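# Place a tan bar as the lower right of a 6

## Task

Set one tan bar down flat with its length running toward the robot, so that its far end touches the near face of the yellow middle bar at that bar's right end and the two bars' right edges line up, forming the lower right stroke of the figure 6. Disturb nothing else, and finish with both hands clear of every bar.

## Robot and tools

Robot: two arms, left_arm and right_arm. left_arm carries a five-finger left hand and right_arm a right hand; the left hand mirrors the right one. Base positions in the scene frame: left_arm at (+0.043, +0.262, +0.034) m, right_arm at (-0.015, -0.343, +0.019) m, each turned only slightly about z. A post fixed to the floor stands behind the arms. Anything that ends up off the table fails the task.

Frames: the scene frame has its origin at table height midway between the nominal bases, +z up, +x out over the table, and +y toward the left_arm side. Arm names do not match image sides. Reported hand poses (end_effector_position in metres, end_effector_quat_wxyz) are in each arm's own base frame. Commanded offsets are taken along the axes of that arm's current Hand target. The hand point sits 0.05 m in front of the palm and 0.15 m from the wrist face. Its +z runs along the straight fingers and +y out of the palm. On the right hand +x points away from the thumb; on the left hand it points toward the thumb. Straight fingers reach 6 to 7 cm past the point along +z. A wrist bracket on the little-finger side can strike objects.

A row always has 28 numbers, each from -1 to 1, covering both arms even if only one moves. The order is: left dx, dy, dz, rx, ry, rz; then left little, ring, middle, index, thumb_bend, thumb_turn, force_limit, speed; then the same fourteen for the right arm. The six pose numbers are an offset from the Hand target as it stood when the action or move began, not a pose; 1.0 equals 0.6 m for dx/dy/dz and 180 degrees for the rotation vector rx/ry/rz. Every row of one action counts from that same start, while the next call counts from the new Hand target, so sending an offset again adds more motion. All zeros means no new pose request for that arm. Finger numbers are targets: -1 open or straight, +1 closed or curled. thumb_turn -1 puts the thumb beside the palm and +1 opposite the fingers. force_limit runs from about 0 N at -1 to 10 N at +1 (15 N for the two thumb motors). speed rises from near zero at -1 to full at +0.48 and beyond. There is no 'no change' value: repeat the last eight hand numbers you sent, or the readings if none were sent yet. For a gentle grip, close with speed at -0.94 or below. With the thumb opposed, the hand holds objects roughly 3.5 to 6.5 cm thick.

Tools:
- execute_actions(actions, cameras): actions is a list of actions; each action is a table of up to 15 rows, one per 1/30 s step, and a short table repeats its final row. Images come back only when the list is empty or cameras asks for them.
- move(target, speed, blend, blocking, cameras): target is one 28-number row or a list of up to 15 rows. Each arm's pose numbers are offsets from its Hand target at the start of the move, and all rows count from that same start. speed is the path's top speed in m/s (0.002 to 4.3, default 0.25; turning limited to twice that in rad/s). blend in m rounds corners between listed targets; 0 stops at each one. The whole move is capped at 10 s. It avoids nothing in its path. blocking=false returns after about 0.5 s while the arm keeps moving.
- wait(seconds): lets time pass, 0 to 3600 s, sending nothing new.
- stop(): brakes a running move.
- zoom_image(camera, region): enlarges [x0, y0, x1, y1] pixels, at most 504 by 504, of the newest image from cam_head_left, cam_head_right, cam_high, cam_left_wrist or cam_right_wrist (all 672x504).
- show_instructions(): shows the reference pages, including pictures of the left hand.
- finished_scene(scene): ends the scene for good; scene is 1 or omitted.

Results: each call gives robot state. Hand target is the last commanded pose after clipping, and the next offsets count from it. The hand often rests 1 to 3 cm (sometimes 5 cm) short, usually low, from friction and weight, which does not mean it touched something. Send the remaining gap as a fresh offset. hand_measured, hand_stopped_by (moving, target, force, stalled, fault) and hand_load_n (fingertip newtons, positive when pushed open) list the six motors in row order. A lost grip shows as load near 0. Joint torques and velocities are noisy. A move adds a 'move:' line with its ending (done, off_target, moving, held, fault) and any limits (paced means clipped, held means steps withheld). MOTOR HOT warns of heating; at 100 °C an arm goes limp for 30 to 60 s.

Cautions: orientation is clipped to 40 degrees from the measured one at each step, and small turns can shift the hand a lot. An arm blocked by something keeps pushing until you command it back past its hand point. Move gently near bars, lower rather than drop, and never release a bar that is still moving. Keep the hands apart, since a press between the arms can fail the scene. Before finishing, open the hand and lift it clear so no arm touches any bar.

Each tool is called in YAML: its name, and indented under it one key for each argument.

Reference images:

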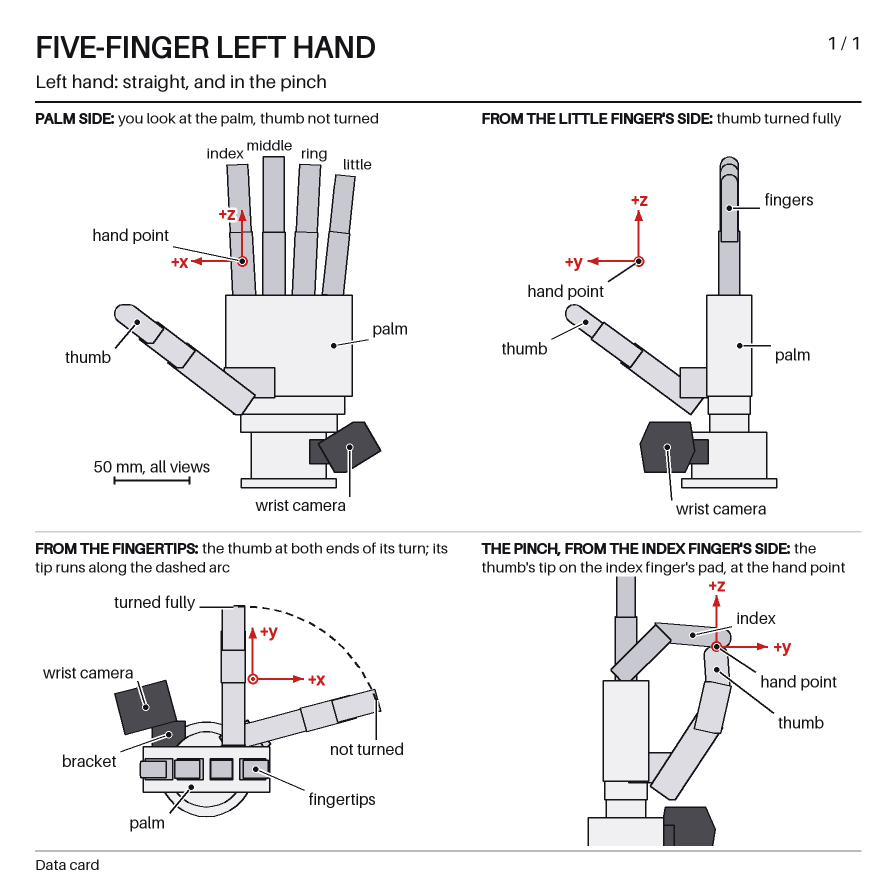

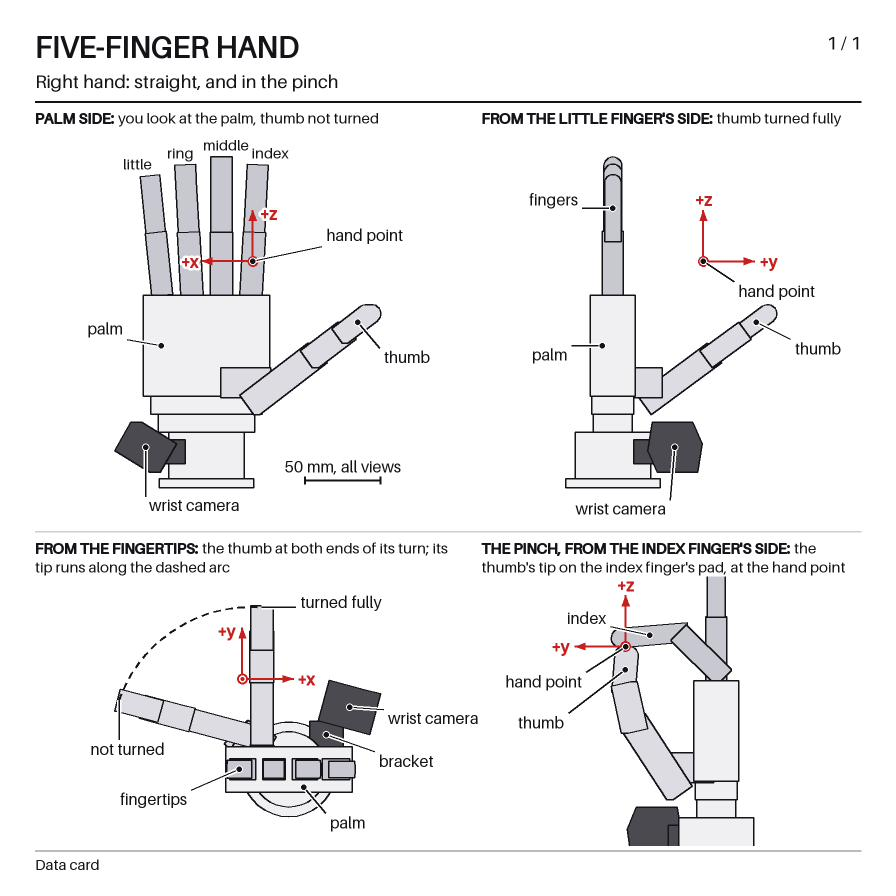

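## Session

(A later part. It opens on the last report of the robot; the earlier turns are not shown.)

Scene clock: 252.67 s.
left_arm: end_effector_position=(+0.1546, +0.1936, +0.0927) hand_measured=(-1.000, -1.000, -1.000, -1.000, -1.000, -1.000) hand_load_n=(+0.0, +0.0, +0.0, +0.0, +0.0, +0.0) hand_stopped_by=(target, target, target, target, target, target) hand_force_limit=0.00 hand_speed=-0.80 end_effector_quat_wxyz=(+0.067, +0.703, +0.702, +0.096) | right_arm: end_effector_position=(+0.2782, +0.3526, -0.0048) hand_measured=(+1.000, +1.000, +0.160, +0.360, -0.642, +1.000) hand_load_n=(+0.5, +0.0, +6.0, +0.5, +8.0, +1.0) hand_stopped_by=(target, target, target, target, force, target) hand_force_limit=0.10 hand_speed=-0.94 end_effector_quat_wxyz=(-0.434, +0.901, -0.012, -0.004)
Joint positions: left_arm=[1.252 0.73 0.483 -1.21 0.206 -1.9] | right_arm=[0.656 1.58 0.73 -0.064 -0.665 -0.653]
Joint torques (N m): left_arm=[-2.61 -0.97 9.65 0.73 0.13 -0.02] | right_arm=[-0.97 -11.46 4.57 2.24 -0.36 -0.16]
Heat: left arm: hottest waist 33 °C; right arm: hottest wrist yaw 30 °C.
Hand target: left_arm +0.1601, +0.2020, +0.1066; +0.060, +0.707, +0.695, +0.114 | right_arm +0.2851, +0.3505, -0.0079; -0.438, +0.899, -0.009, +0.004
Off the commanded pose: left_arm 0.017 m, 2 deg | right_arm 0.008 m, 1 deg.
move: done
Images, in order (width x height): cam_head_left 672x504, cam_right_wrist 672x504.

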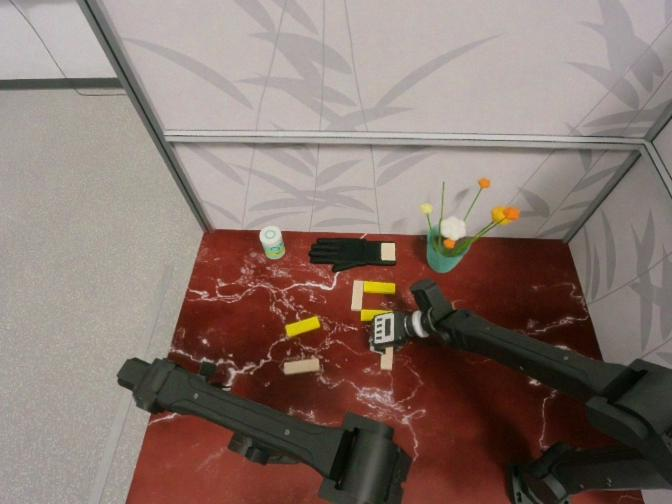

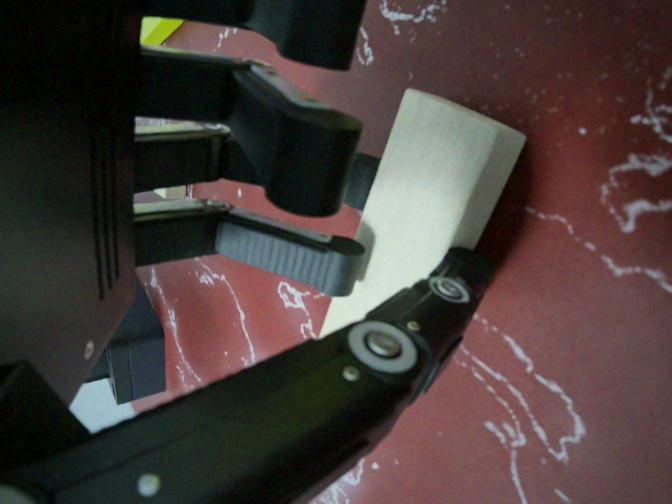

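move:
  target: [0,0,0,0,0,0,-1,-1,-1,-1,-1,-1,0,-0.8,0,0,0,0,0,0,1,1,0.16,0.46,-0.5,1,0.1,-0.94]
  cameras: ["cam_right_wrist"]

zoom_image:
  camera: "cam_right_wrist"
  region: [200, 160, 560, 430]

Scene clock: 253.97 s.
left_arm: end_effector_position=(+0.1546, +0.1936, +0.0927) hand_measured=(-1.000, -1.000, -1.000, -1.000, -1.000, -1.000) hand_load_n=(+0.0, +0.0, +0.0, +0.0, -0.5, +0.0) hand_stopped_by=(target, target, target, target, target, target) hand_force_limit=0.00 hand_speed=-0.80 end_effector_quat_wxyz=(+0.067, +0.703, +0.702, +0.096) | right_arm: end_effector_position=(+0.2782, +0.3526, -0.0048) hand_measured=(+1.000, +1.000, +0.160, +0.460, -0.642, +1.000) hand_load_n=(+0.0, +0.0, +6.0, +0.0, +8.0, +1.0) hand_stopped_by=(target, target, target, target, force, target) hand_force_limit=0.10 hand_speed=-0.94 end_effector_quat_wxyz=(-0.434, +0.901, -0.012, -0.004)
Joint positions: left_arm=[1.252 0.73 0.483 -1.21 0.206 -1.9] | right_arm=[0.656 1.58 0.73 -0.064 -0.665 -0.653]
Joint torques (N m): left_arm=[-2.78 -1.03 9.66 0.75 0.12 -0.02] | right_arm=[-1.03 -11.46 4.59 2.24 -0.36 -0.15]
Heat: left arm: hottest waist 33 °C; right arm: hottest wrist yaw 30 °C.
Hand target: left_arm +0.1601, +0.2020, +0.1066; +0.060, +0.707, +0.695, +0.114 | right_arm +0.2851, +0.3505, -0.0079; -0.438, +0.899, -0.009, +0.004
Off the commanded pose: left_arm 0.017 m, 2 deg | right_arm 0.008 m, 1 deg.
move: done

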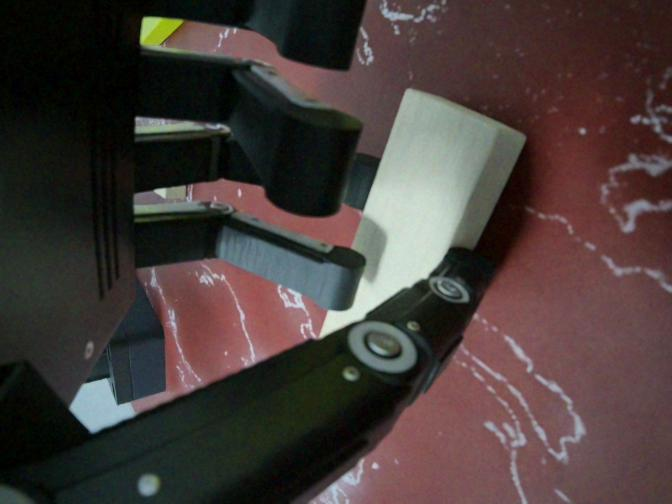

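Scaled by 1.400 from the camera's image (finer frame: 960x720).

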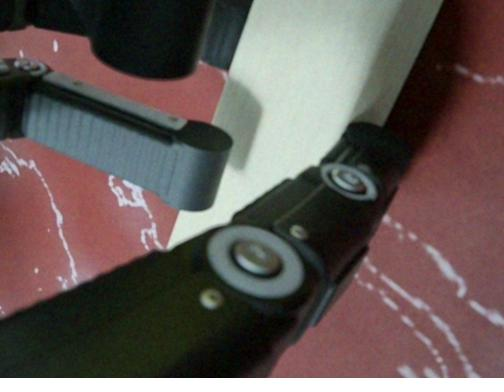

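move:
  target: [0,0,0,0,0,0,-1,-1,-1,-1,-1,-1,0,-0.8,0,0,0,0,0,0,1,1,0.16,0.15,-0.5,1,0.1,-0.5]

move:
  target: [0,0,0,0,0,0,-1,-1,-1,-1,-1,-1,0,-0.8,0,0,0,0,0,0,1,1,0.16,0.35,-0.5,1,0.1,-0.94]
  cameras: ["cam_right_wrist"]

zoom_image:
  camera: "cam_right_wrist"
  region: [200, 160, 560, 430]

Scene clock: 255.10 s.
left_arm: end_effector_position=(+0.1546, +0.1936, +0.0927) hand_measured=(-1.000, -1.000, -1.000, -1.000, -1.000, -1.000) hand_load_n=(+0.0, +0.0, +0.0, +0.0, +0.0, +0.0) hand_stopped_by=(target, target, target, target, target, target) hand_force_limit=0.00 hand_speed=-0.80 end_effector_quat_wxyz=(+0.067, +0.703, +0.702, +0.096) | right_arm: end_effector_position=(+0.2806, +0.3521, -0.0034) hand_measured=(+1.000, +1.000, +0.160, +0.150, -0.642, +1.000) hand_load_n=(+0.0, +0.5, +6.0, +0.0, +8.0, +1.0) hand_stopped_by=(target, target, target, target, force, target) hand_force_limit=0.10 hand_speed=-0.50 end_effector_quat_wxyz=(-0.438, +0.899, -0.013, -0.003)
Joint positions: left_arm=[1.252 0.73 0.483 -1.21 0.206 -1.9] | right_arm=[0.648 1.58 0.73 -0.058 -0.675 -0.653]
Joint torques (N m): left_arm=[-2.61 -1.08 9.65 0.75 0.13 -0.02] | right_arm=[-1.03 -11.52 4.57 1.98 -0.03 -0.16]
Heat: left arm: hottest waist 33 °C; right arm: hottest wrist yaw 30 °C.
Hand target: left_arm +0.1601, +0.2020, +0.1066; +0.060, +0.707, +0.695, +0.114 | right_arm +0.2851, +0.3505, -0.0079; -0.438, +0.899, -0.009, +0.004
Off the commanded pose: left_arm 0.017 m, 2 deg | right_arm 0.007 m, 1 deg.
move: done

Scene clock: 256.83 s.
left_arm: end_effector_position=(+0.1546, +0.1936, +0.0927) hand_measured=(-1.000, -1.000, -1.000, -1.000, -1.000, -1.000) hand_load_n=(+0.0, +0.0, -0.5, +0.0, +0.0, +0.0) hand_stopped_by=(target, target, target, target, target, target) hand_force_limit=0.00 hand_speed=-0.80 end_effector_quat_wxyz=(+0.067, +0.703, +0.702, +0.096) | right_arm: end_effector_position=(+0.2806, +0.3521, -0.0034) hand_measured=(+1.000, +1.000, +0.160, +0.350, -0.642, +1.000) hand_load_n=(+0.0, +0.0, +5.5, +0.0, +8.0, +0.5) hand_stopped_by=(target, target, target, target, force, target) hand_force_limit=0.10 hand_speed=-0.94 end_effector_quat_wxyz=(-0.438, +0.899, -0.013, -0.003)
Joint positions: left_arm=[1.252 0.73 0.483 -1.21 0.206 -1.9] | right_arm=[0.648 1.58 0.73 -0.058 -0.675 -0.653]
Joint torques (N m): left_arm=[-2.67 -1.03 9.65 0.73 0.13 -0.01] | right_arm=[-1.03 -11.46 4.57 1.99 -0.03 -0.16]
Heat: left arm: hottest waist 33 °C; right arm: hottest wrist yaw 30 °C.
Hand target: left_arm +0.1601, +0.2020, +0.1066; +0.060, +0.707, +0.695, +0.114 | right_arm +0.2851, +0.3505, -0.0079; -0.438, +0.899, -0.009, +0.004
Off the commanded pose: left_arm 0.017 m, 2 deg | right_arm 0.007 m, 1 deg.
move: done

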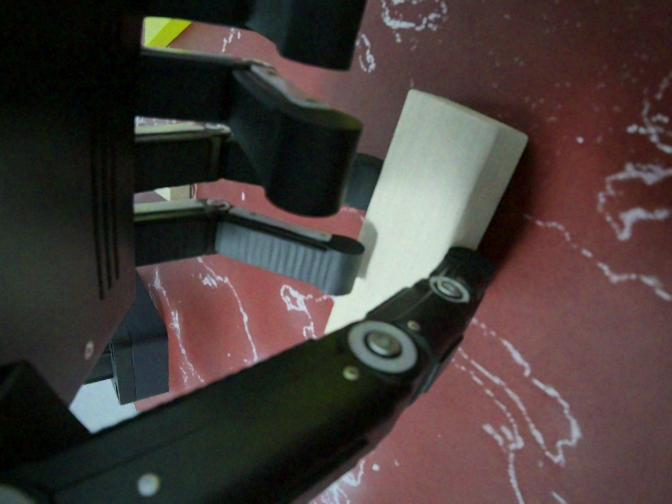

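Scaled by 1.400 from the camera's image (finer frame: 960x720).

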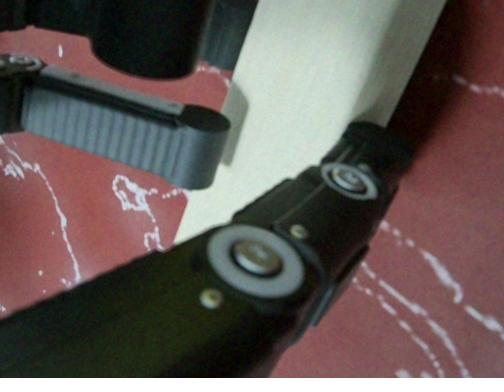

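move:
  target: [0,0,0,0,0,0,-1,-1,-1,-1,-1,-1,0,-0.8,0.0633,-0.0811,-0.0587,0,0.003,0.0023,1,1,0.16,0.35,-0.5,1,0.1,-0.94]
  speed: 0.08
  cameras: ["cam_right_wrist","cam_head_left"]

Scene clock: 259.20 s.
left_arm: end_effector_position=(+0.1546, +0.1936, +0.0927) hand_measured=(-1.000, -1.000, -1.000, -1.000, -1.000, -1.000) hand_load_n=(+0.0, +0.0, +0.0, +0.0, +0.0, +0.0) hand_stopped_by=(target, target, target, target, target, target) hand_force_limit=0.00 hand_speed=-0.80 end_effector_quat_wxyz=(+0.067, +0.703, +0.702, +0.096) | right_arm: end_effector_position=(+0.2994, +0.3426, +0.0276) hand_measured=(+1.000, +1.000, +0.160, +0.350, -0.642, +1.000) hand_load_n=(+0.0, +0.0, +7.0, +0.0, +7.0, +1.0) hand_stopped_by=(target, target, target, target, force, target) hand_force_limit=0.10 hand_speed=-0.94 end_effector_quat_wxyz=(-0.420, +0.907, -0.027, -0.017)
Joint positions: left_arm=[1.252 0.73 0.483 -1.21 0.206 -1.9] | right_arm=[0.606 1.545 0.825 -0.265 -0.684 -0.692]
Joint torques (N m): left_arm=[-2.67 -0.97 9.63 0.73 0.12 -0.02] | right_arm=[-1.03 -14.15 8.62 0.73 -0.58 -0.17]
Heat: left arm: hottest waist 33 °C; right arm: hottest wrist yaw 30 °C.
Hand target: left_arm +0.1601, +0.2020, +0.1066; +0.060, +0.707, +0.695, +0.114 | right_arm +0.3231, +0.3519, +0.0521; -0.438, +0.899, -0.015, +0.007
Off the commanded pose: left_arm 0.017 m, 2 deg | right_arm 0.035 m, 4 deg.
move: off_target (right_arm)
Images, in order (width x height): cam_head_left 672x504, cam_right_wrist 672x504.

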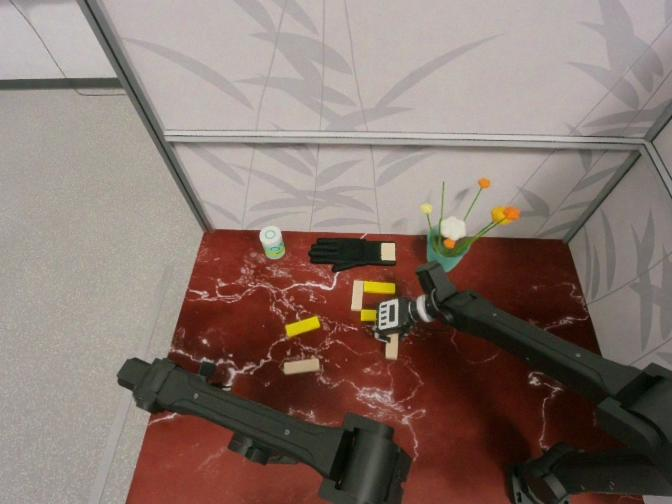

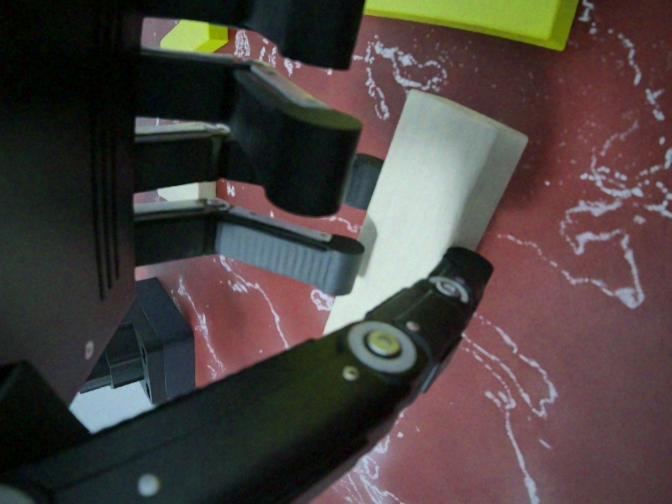

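move:
  target: [0,0,0,0,0,0,-1,-1,-1,-1,-1,-1,0,-0.8,0,0.0722,0.0565,0,0,0,1,1,0.16,0.35,-0.5,1,0.1,-0.94]
  speed: 0.06
  cameras: ["cam_right_wrist","cam_head_left"]

zoom_image:
  camera: "cam_head_left"
  region: [340, 280, 440, 380]

Scene clock: 261.23 s.
left_arm: end_effector_position=(+0.1546, +0.1936, +0.0927) hand_measured=(-1.000, -1.000, -1.000, -1.000, -1.000, -1.000) hand_load_n=(+0.0, +0.0, +0.0, +0.0, +0.0, +0.0) hand_stopped_by=(target, target, target, target, target, target) hand_force_limit=0.00 hand_speed=-0.80 end_effector_quat_wxyz=(+0.067, +0.703, +0.702, +0.096) | right_arm: end_effector_position=(+0.3161, +0.3541, -0.0002) hand_measured=(+1.000, +1.000, +0.160, +0.350, -0.642, +1.000) hand_load_n=(+0.0, +0.0, +6.5, +0.0, +7.0, +1.0) hand_stopped_by=(target, target, target, target, force, target) hand_force_limit=0.10 hand_speed=-0.94 end_effector_quat_wxyz=(-0.432, +0.902, -0.018, +0.000)
Joint positions: left_arm=[1.252 0.73 0.483 -1.21 0.206 -1.9] | right_arm=[0.606 1.634 0.825 -0.132 -0.684 -0.693]
Joint torques (N m): left_arm=[-2.78 -1.14 9.65 0.73 0.13 -0.02] | right_arm=[-0.97 -12.69 4.7 2.26 -0.55 -0.15]
Heat: left arm: hottest waist 33 °C; right arm: hottest wrist yaw 30 °C.
Hand target: left_arm +0.1601, +0.2020, +0.1066; +0.060, +0.707, +0.695, +0.114 | right_arm +0.3231, +0.3520, -0.0029; -0.438, +0.899, -0.015, +0.007
Off the commanded pose: left_arm 0.017 m, 2 deg | right_arm 0.008 m, 1 deg.
move: done
Images, in order (width x height): cam_head_left 672x504, cam_right_wrist 672x504.

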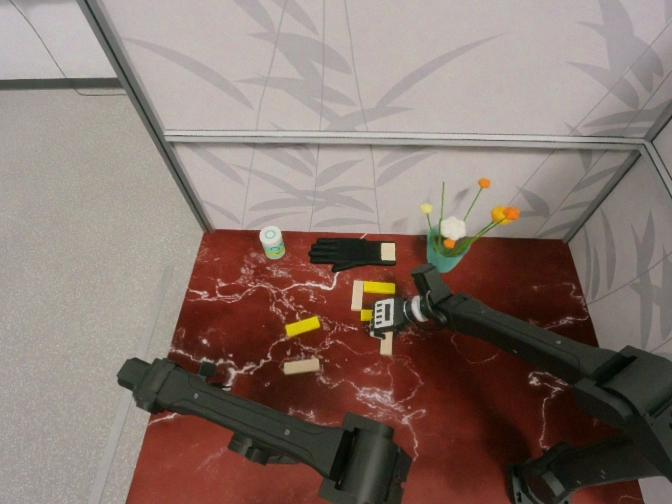

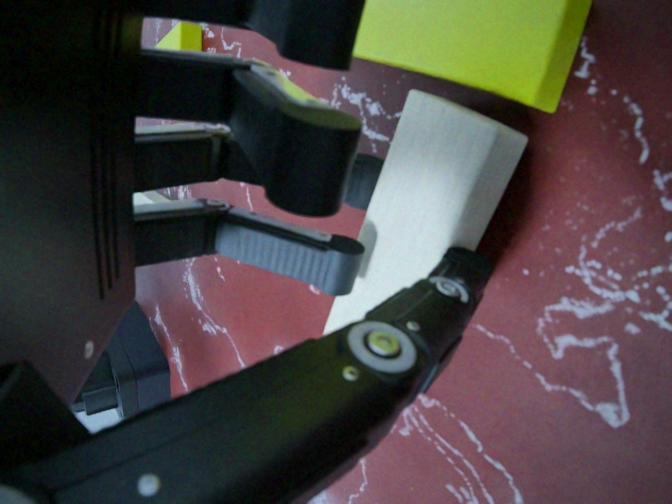

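Scaled by 5.040.

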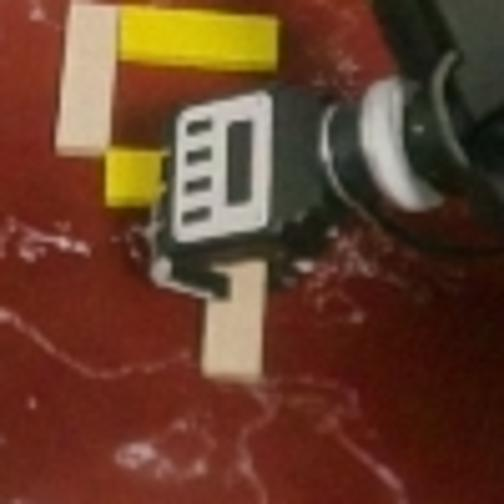

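move:
  target: [0,0,0,0,0,0,-1,-1,-1,-1,-1,-1,0,-0.8,0,0.0053,0.0041,0,0,0,1,1,0.16,0.35,-0.5,1,0.1,-0.94]
  speed: 0.03
  cameras: ["cam_right_wrist","cam_head_left","cam_head_right","cam_high"]

zoom_image:
  camera: "cam_head_left"
  region: [365, 300, 425, 360]

zoom_image:
  camera: "cam_right_wrist"
  region: [340, 0, 620, 210]

zoom_image:
  camera: "cam_high"
  region: [175, 265, 335, 345]

Scene clock: 262.63 s.
left_arm: end_effector_position=(+0.1546, +0.1936, +0.0927) hand_measured=(-1.000, -1.000, -1.000, -1.000, -1.000, -1.000) hand_load_n=(+0.0, +0.0, +0.0, +0.0, +0.0, +0.0) hand_stopped_by=(target, target, target, target, target, target) hand_force_limit=0.00 hand_speed=-0.80 end_effector_quat_wxyz=(+0.067, +0.703, +0.702, +0.096) | right_arm: end_effector_position=(+0.3163, +0.3543, -0.0036) hand_measured=(+1.000, +1.000, +0.160, +0.350, -0.642, +1.000) hand_load_n=(+0.0, +0.0, +7.0, +0.0, +7.0, +1.0) hand_stopped_by=(target, target, target, target, force, target) hand_force_limit=0.10 hand_speed=-0.94 end_effector_quat_wxyz=(-0.433, +0.901, -0.018, +0.000)
Joint positions: left_arm=[1.252 0.73 0.483 -1.21 0.206 -1.9] | right_arm=[0.606 1.641 0.822 -0.12 -0.684 -0.693]
Joint torques (N m): left_arm=[-2.67 -1.03 9.63 0.7 0.13 -0.02] | right_arm=[-1.03 -12.57 4.68 2.26 -0.54 -0.15]
Heat: left arm: hottest waist 33 °C; right arm: hottest wrist yaw 30 °C.
Hand target: left_arm +0.1601, +0.2020, +0.1066; +0.060, +0.707, +0.695, +0.114 | right_arm +0.3231, +0.3520, -0.0069; -0.438, +0.899, -0.015, +0.007
Off the commanded pose: left_arm 0.017 m, 2 deg | right_arm 0.008 m, 1 deg.
move: done
Images, in order (width x height): cam_head_left 672x504, cam_head_right 672x504, cam_high 672x504, cam_right_wrist 672x504.

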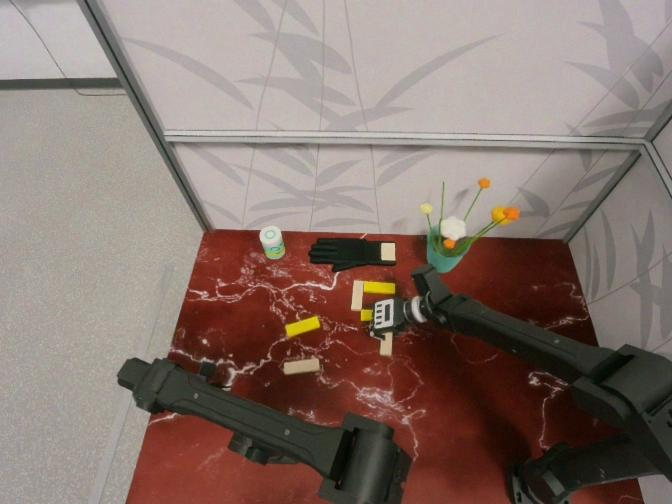

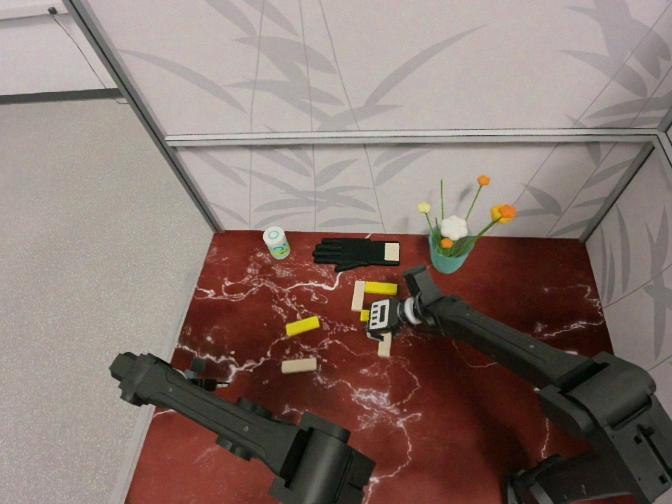

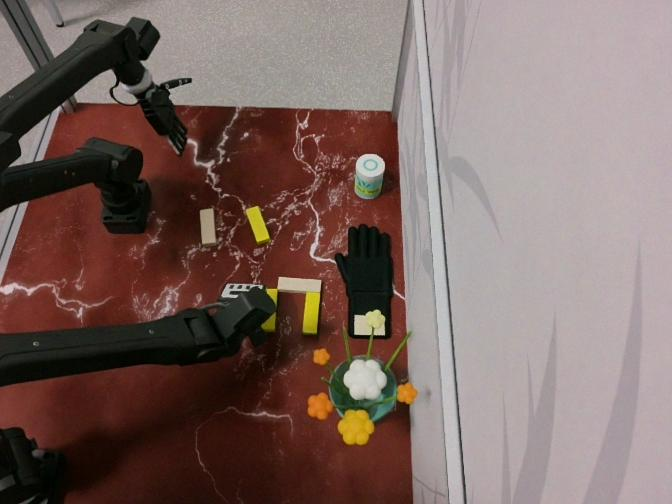

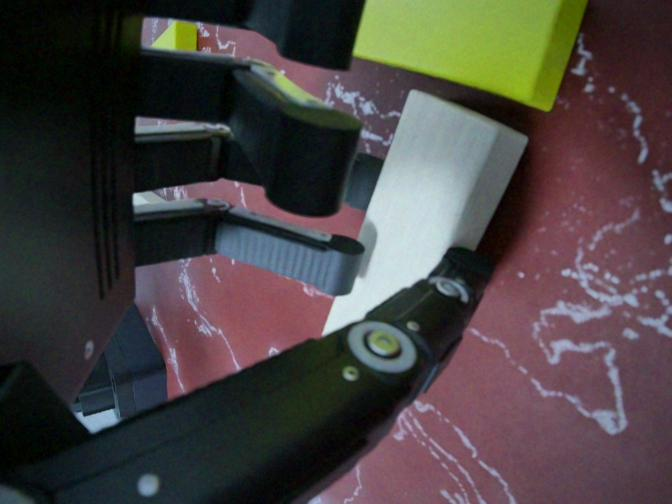

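Scaled by 8.400.

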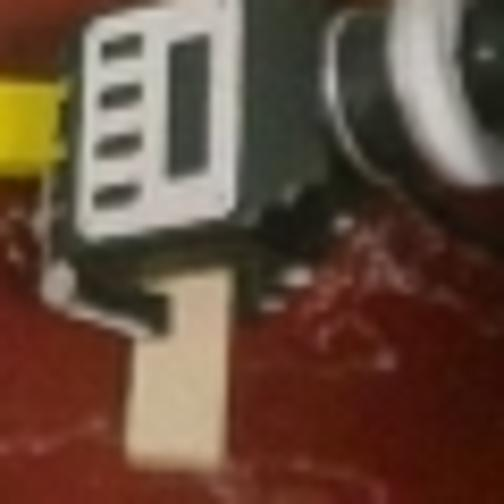

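Scaled by 1.800 from the camera's image (finer frame: 960x720).

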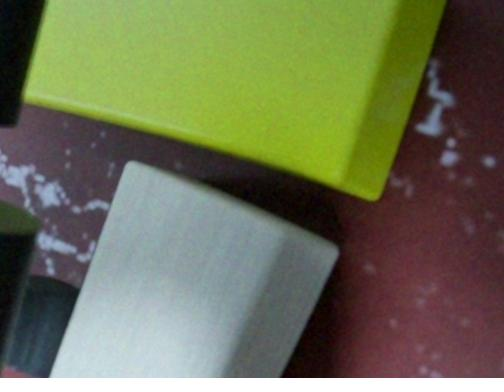

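Scaled by 3.150.

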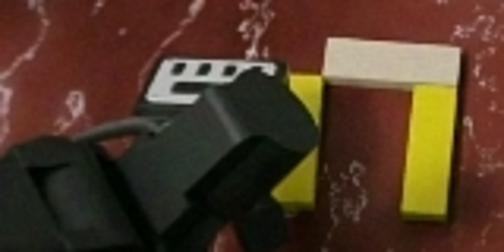

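zoom_image:
  camera: "cam_head_right"
  region: [345, 280, 425, 360]

zoom_image:
  camera: "cam_head_left"
  region: [345, 280, 425, 360]

Scaled by 6.300.

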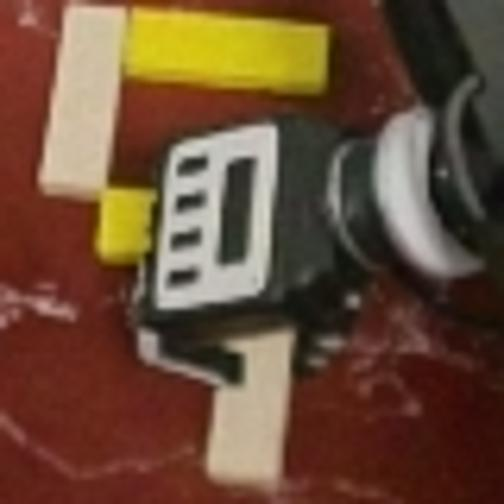

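Scaled by 6.300.

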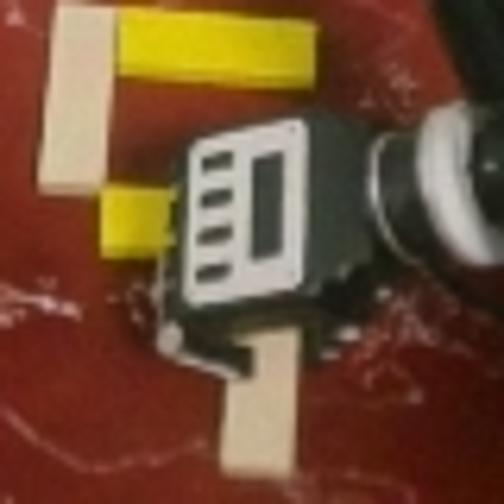

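move:
  target:
    - [0,0,0,0,0,0,-1,-1,-1,-1,-1,-1,0,-0.8,0.0054,-0.0776,-0.063,0,0,0,1,1,0.16,0.35,-0.5,1,0.1,-0.94]
    - [0,0,0,0,0,0,-1,-1,-1,-1,-1,-1,0,-0.8,0.0054,0.0011,-0.0014,0,0,0,1,1,0.16,0.35,-0.5,1,0.1,-0.94]
  speed: [0.08,0.05]
  cameras: ["cam_right_wrist","cam_head_left"]

zoom_image:
  camera: "cam_head_left"
  region: [365, 300, 425, 360]

zoom_image:
  camera: "cam_right_wrist"
  region: [340, 0, 620, 210]

Scene clock: 267.50 s.
left_arm: end_effector_position=(+0.1546, +0.1936, +0.0927) hand_measured=(-1.000, -1.000, -1.000, -1.000, -1.000, -1.000) hand_load_n=(+0.0, +0.0, +0.0, +0.0, +0.0, +0.0) hand_stopped_by=(target, target, target, target, target, target) hand_force_limit=0.00 hand_speed=-0.80 end_effector_quat_wxyz=(+0.067, +0.703, +0.702, +0.096) | right_arm: end_effector_position=(+0.3197, +0.3536, -0.0027) hand_measured=(+1.000, +1.000, +0.160, +0.350, -0.642, +1.000) hand_load_n=(+0.0, +0.0, +7.0, +0.0, +7.0, +1.0) hand_stopped_by=(target, target, target, target, force, target) hand_force_limit=0.10 hand_speed=-0.94 end_effector_quat_wxyz=(-0.433, +0.901, -0.017, +0.001)
Joint positions: left_arm=[1.252 0.73 0.483 -1.21 0.206 -1.9] | right_arm=[0.6 1.645 0.829 -0.127 -0.688 -0.701]
Joint torques (N m): left_arm=[-2.67 -1.03 9.65 0.72 0.12 -0.02] | right_arm=[-1.03 -12.63 4.67 2.25 -0.52 -0.15]
Heat: left arm: hottest waist 33 °C; right arm: hottest wrist yaw 30 °C.
Hand target: left_arm +0.1601, +0.2020, +0.1066; +0.060, +0.707, +0.695, +0.114 | right_arm +0.3263, +0.3508, -0.0069; -0.438, +0.899, -0.015, +0.007
Off the commanded pose: left_arm 0.017 m, 2 deg | right_arm 0.008 m, 1 deg.
move: done
Images, in order (width x height): cam_head_left 672x504, cam_right_wrist 672x504.

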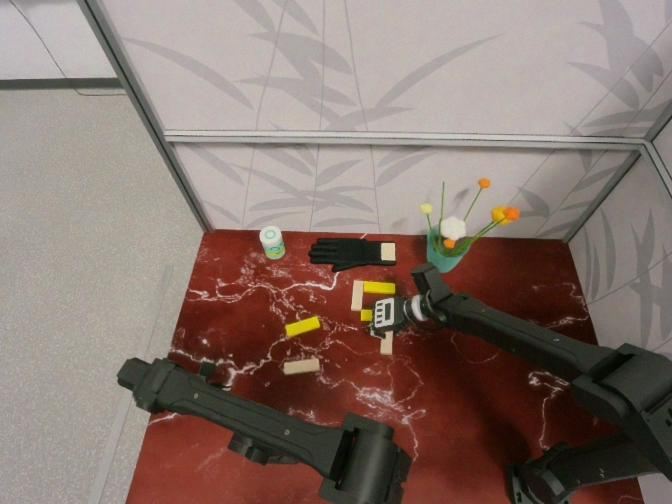

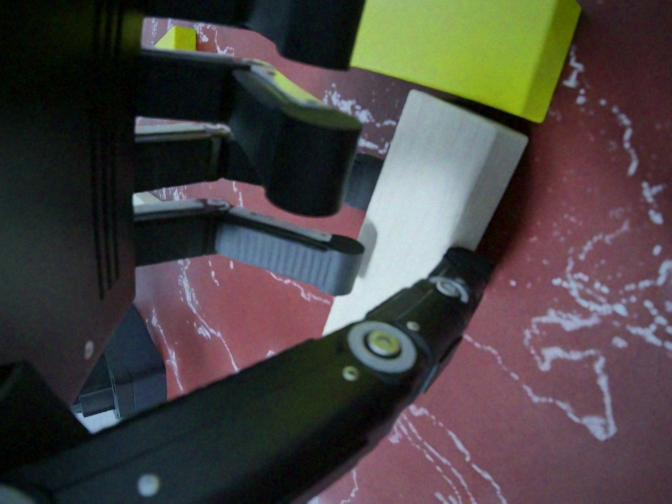

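Scaled by 8.400.

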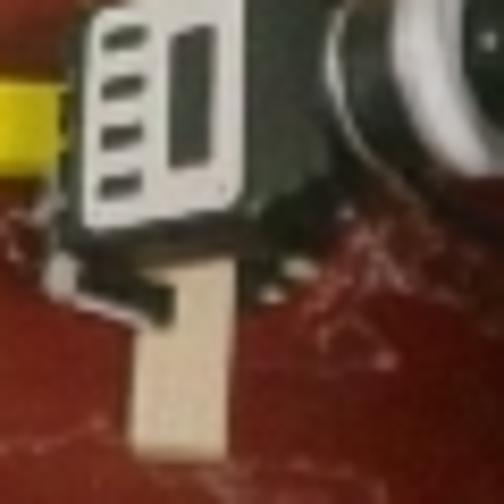

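Scaled by 1.800 from the camera's image (finer frame: 960x720).

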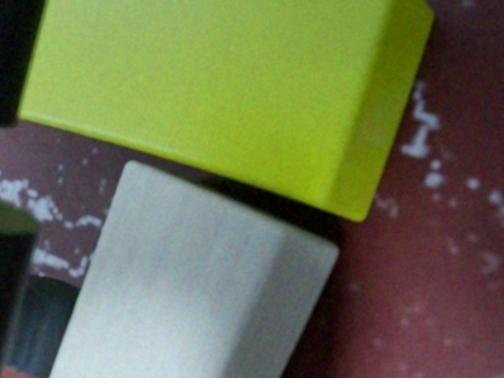

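zoom_image:
  camera: "cam_head_left"
  region: [375, 325, 405, 360]

zoom_image:
  camera: "cam_right_wrist"
  region: [400, 0, 600, 150]

Scaled by 14.400.

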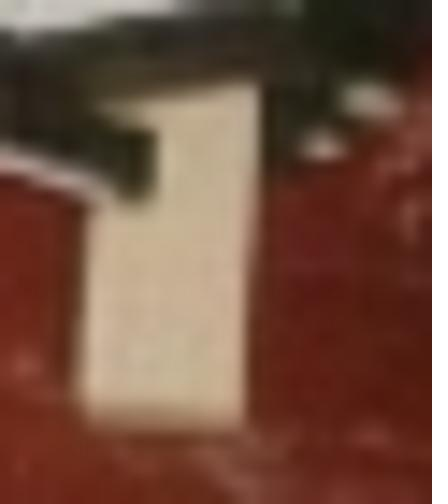

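Scaled by 2.520 from the camera's image (finer frame: 960x720).

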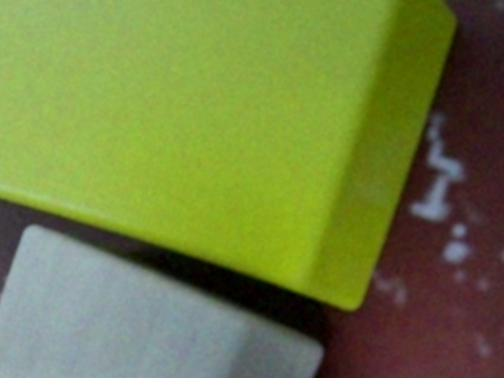

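move:
  target:
    - [0,0,0,0,0,0,-1,-1,-1,-1,-1,-1,0,-0.8,0.0002,-0.0747,-0.0669,0,-0.0109,-0.0085,1,1,0.16,0.35,-0.5,1,0.1,-0.94]
    - [0,0,0,0,0,0,-1,-1,-1,-1,-1,-1,0,-0.8,0.0002,0.0041,-0.0053,0,-0.0109,-0.0085,1,1,0.16,0.35,-0.5,1,0.1,-0.94]
  speed: [0.08,0.05]
  cameras: ["cam_right_wrist","cam_head_left"]

zoom_image:
  camera: "cam_head_left"
  region: [375, 325, 405, 360]

zoom_image:
  camera: "cam_right_wrist"
  region: [340, 0, 620, 210]

Scene clock: 272.63 s.
left_arm: end_effector_position=(+0.1546, +0.1936, +0.0927) hand_measured=(-1.000, -1.000, -1.000, -1.000, -1.000, -1.000) hand_load_n=(+0.0, +0.0, +0.0, +0.0, +0.0, +0.0) hand_stopped_by=(target, target, target, target, target, target) hand_force_limit=0.00 hand_speed=-0.80 end_effector_quat_wxyz=(+0.067, +0.703, +0.702, +0.096) | right_arm: end_effector_position=(+0.3194, +0.3493, -0.0030) hand_measured=(+1.000, +1.000, +0.160, +0.350, -0.642, +1.000) hand_load_n=(+0.0, +0.0, +6.5, +0.0, +7.0, +1.5) hand_stopped_by=(target, target, target, target, force, target) hand_force_limit=0.10 hand_speed=-0.94 end_effector_quat_wxyz=(-0.433, +0.901, +0.002, -0.010)
Joint positions: left_arm=[1.252 0.73 0.483 -1.21 0.206 -1.9] | right_arm=[0.588 1.652 0.845 -0.175 -0.721 -0.759]
Joint torques (N m): left_arm=[-2.73 -1.03 9.63 0.72 0.13 -0.02] | right_arm=[-1.03 -12.75 4.68 2.15 -0.54 -0.16]
Heat: left arm: hottest waist 33 °C; right arm: hottest wrist yaw 30 °C.
Hand target: left_arm +0.1601, +0.2020, +0.1066; +0.060, +0.707, +0.695, +0.114 | right_arm +0.3263, +0.3468, -0.0069; -0.438, +0.899, +0.005, -0.003
Off the commanded pose: left_arm 0.017 m, 2 deg | right_arm 0.008 m, 1 deg.
move: done
Images, in order (width x height): cam_head_left 672x504, cam_right_wrist 672x504.

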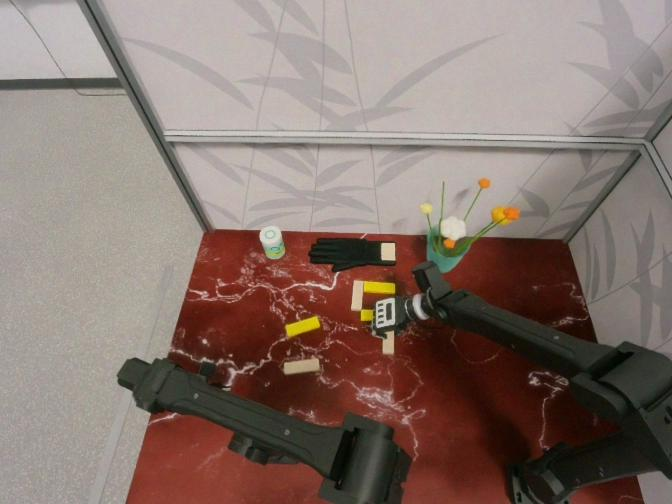

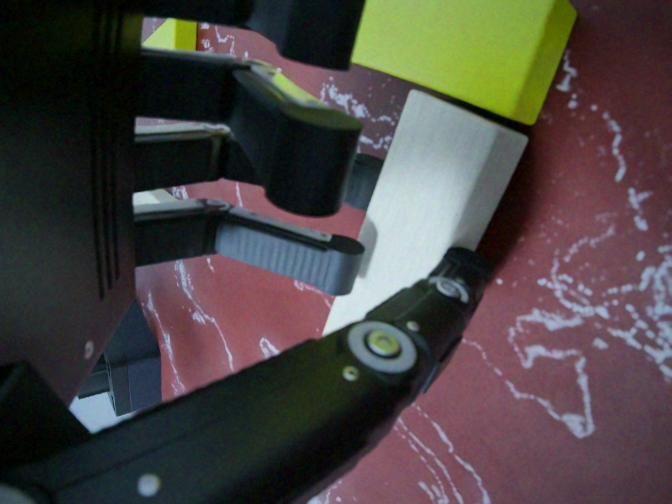

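Scaled by 14.400.

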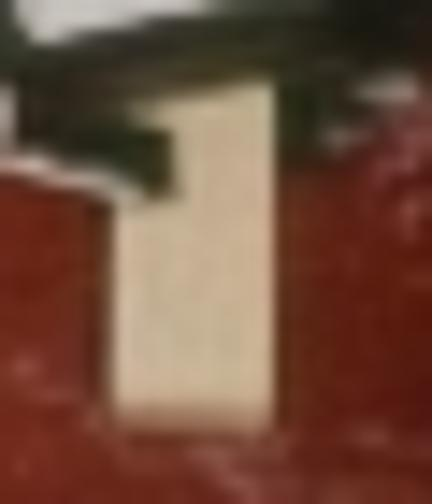

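Scaled by 1.800 from the camera's image (finer frame: 960x720).

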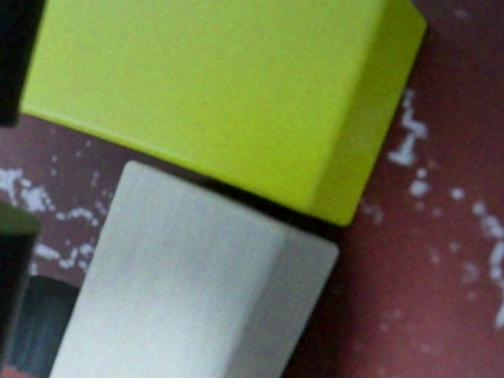

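execute_actions:
  actions: []
  cameras: ["cam_head_right","cam_high"]

zoom_image:
  camera: "cam_head_right"
  region: [370, 325, 400, 360]

zoom_image:
  camera: "cam_high"
  region: [185, 275, 245, 325]

Scene clock: 273.37 s.
left_arm: end_effector_position=(+0.1546, +0.1936, +0.0927) hand_measured=(-1.000, -1.000, -1.000, -1.000, -1.000, -1.000) hand_load_n=(+0.0, -0.5, +0.0, +0.0, +0.0, +0.0) hand_stopped_by=(target, target, target, target, target, target) hand_force_limit=0.00 hand_speed=-0.80 end_effector_quat_wxyz=(+0.067, +0.703, +0.702, +0.096) | right_arm: end_effector_position=(+0.3194, +0.3493, -0.0030) hand_measured=(+1.000, +1.000, +0.160, +0.350, -0.642, +1.000) hand_load_n=(+0.0, +0.0, +7.0, +0.0, +7.0, +1.0) hand_stopped_by=(target, target, target, target, force, target) hand_force_limit=0.10 hand_speed=-0.94 end_effector_quat_wxyz=(-0.433, +0.901, +0.002, -0.010)
Joint positions: left_arm=[1.252 0.73 0.483 -1.21 0.206 -1.9] | right_arm=[0.588 1.652 0.845 -0.175 -0.721 -0.759]
Joint velocities: within noise
Joint torques (N m): left_arm=[-2.67 -1.08 9.65 0.73 0.13 -0.03] | right_arm=[-1.03 -12.81 4.68 2.15 -0.54 -0.16]
Motor temperatures (°C): left_arm=[33 25 28 26 25 25] | right_arm=[29 27 27 23 30 29]
Heat: left arm: hottest waist 33 °C; right arm: hottest wrist yaw 30 °C.
Hand target: left_arm +0.1601, +0.2020, +0.1066; +0.060, +0.707, +0.695, +0.114 | right_arm +0.3263, +0.3468, -0.0069; -0.438, +0.899, +0.005, -0.003
Off the commanded pose: left_arm 0.017 m, 2 deg | right_arm 0.008 m, 1 deg.
Images, in order (width x height): cam_head_right 672x504, cam_high 672x504.

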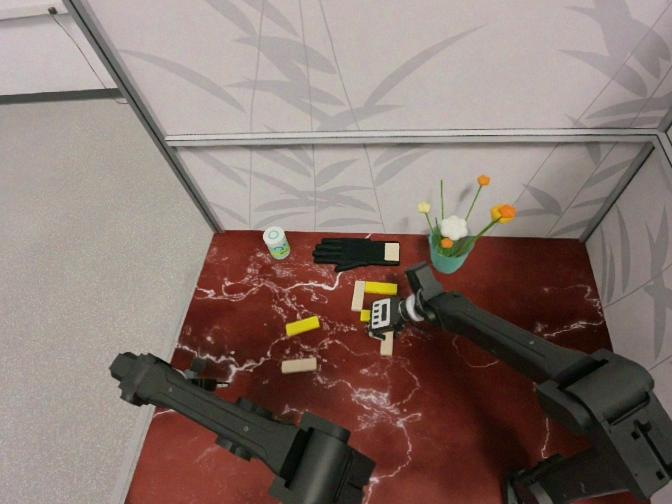

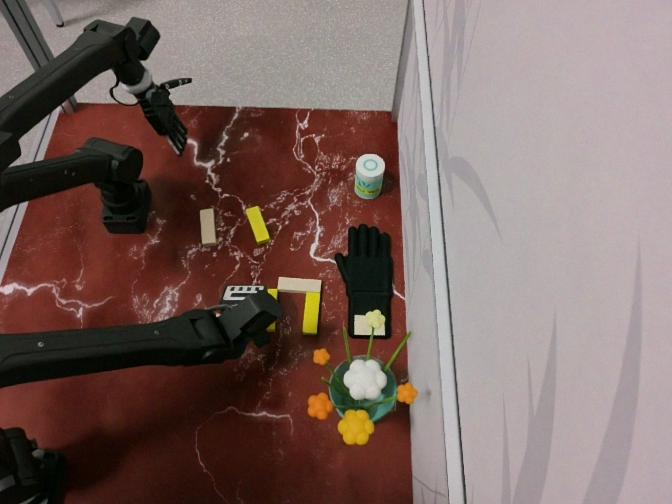

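Scaled by 14.400.

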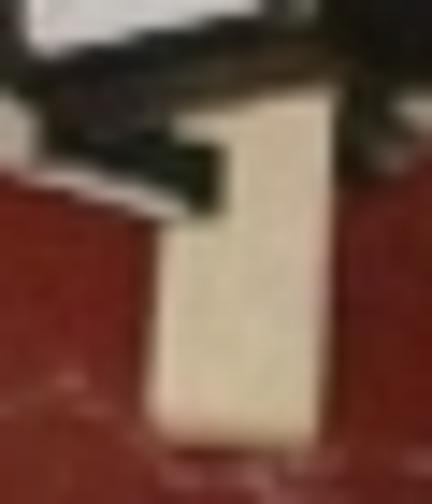

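Scaled by 8.400.

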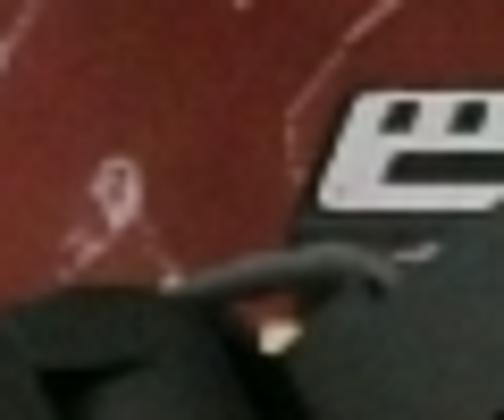

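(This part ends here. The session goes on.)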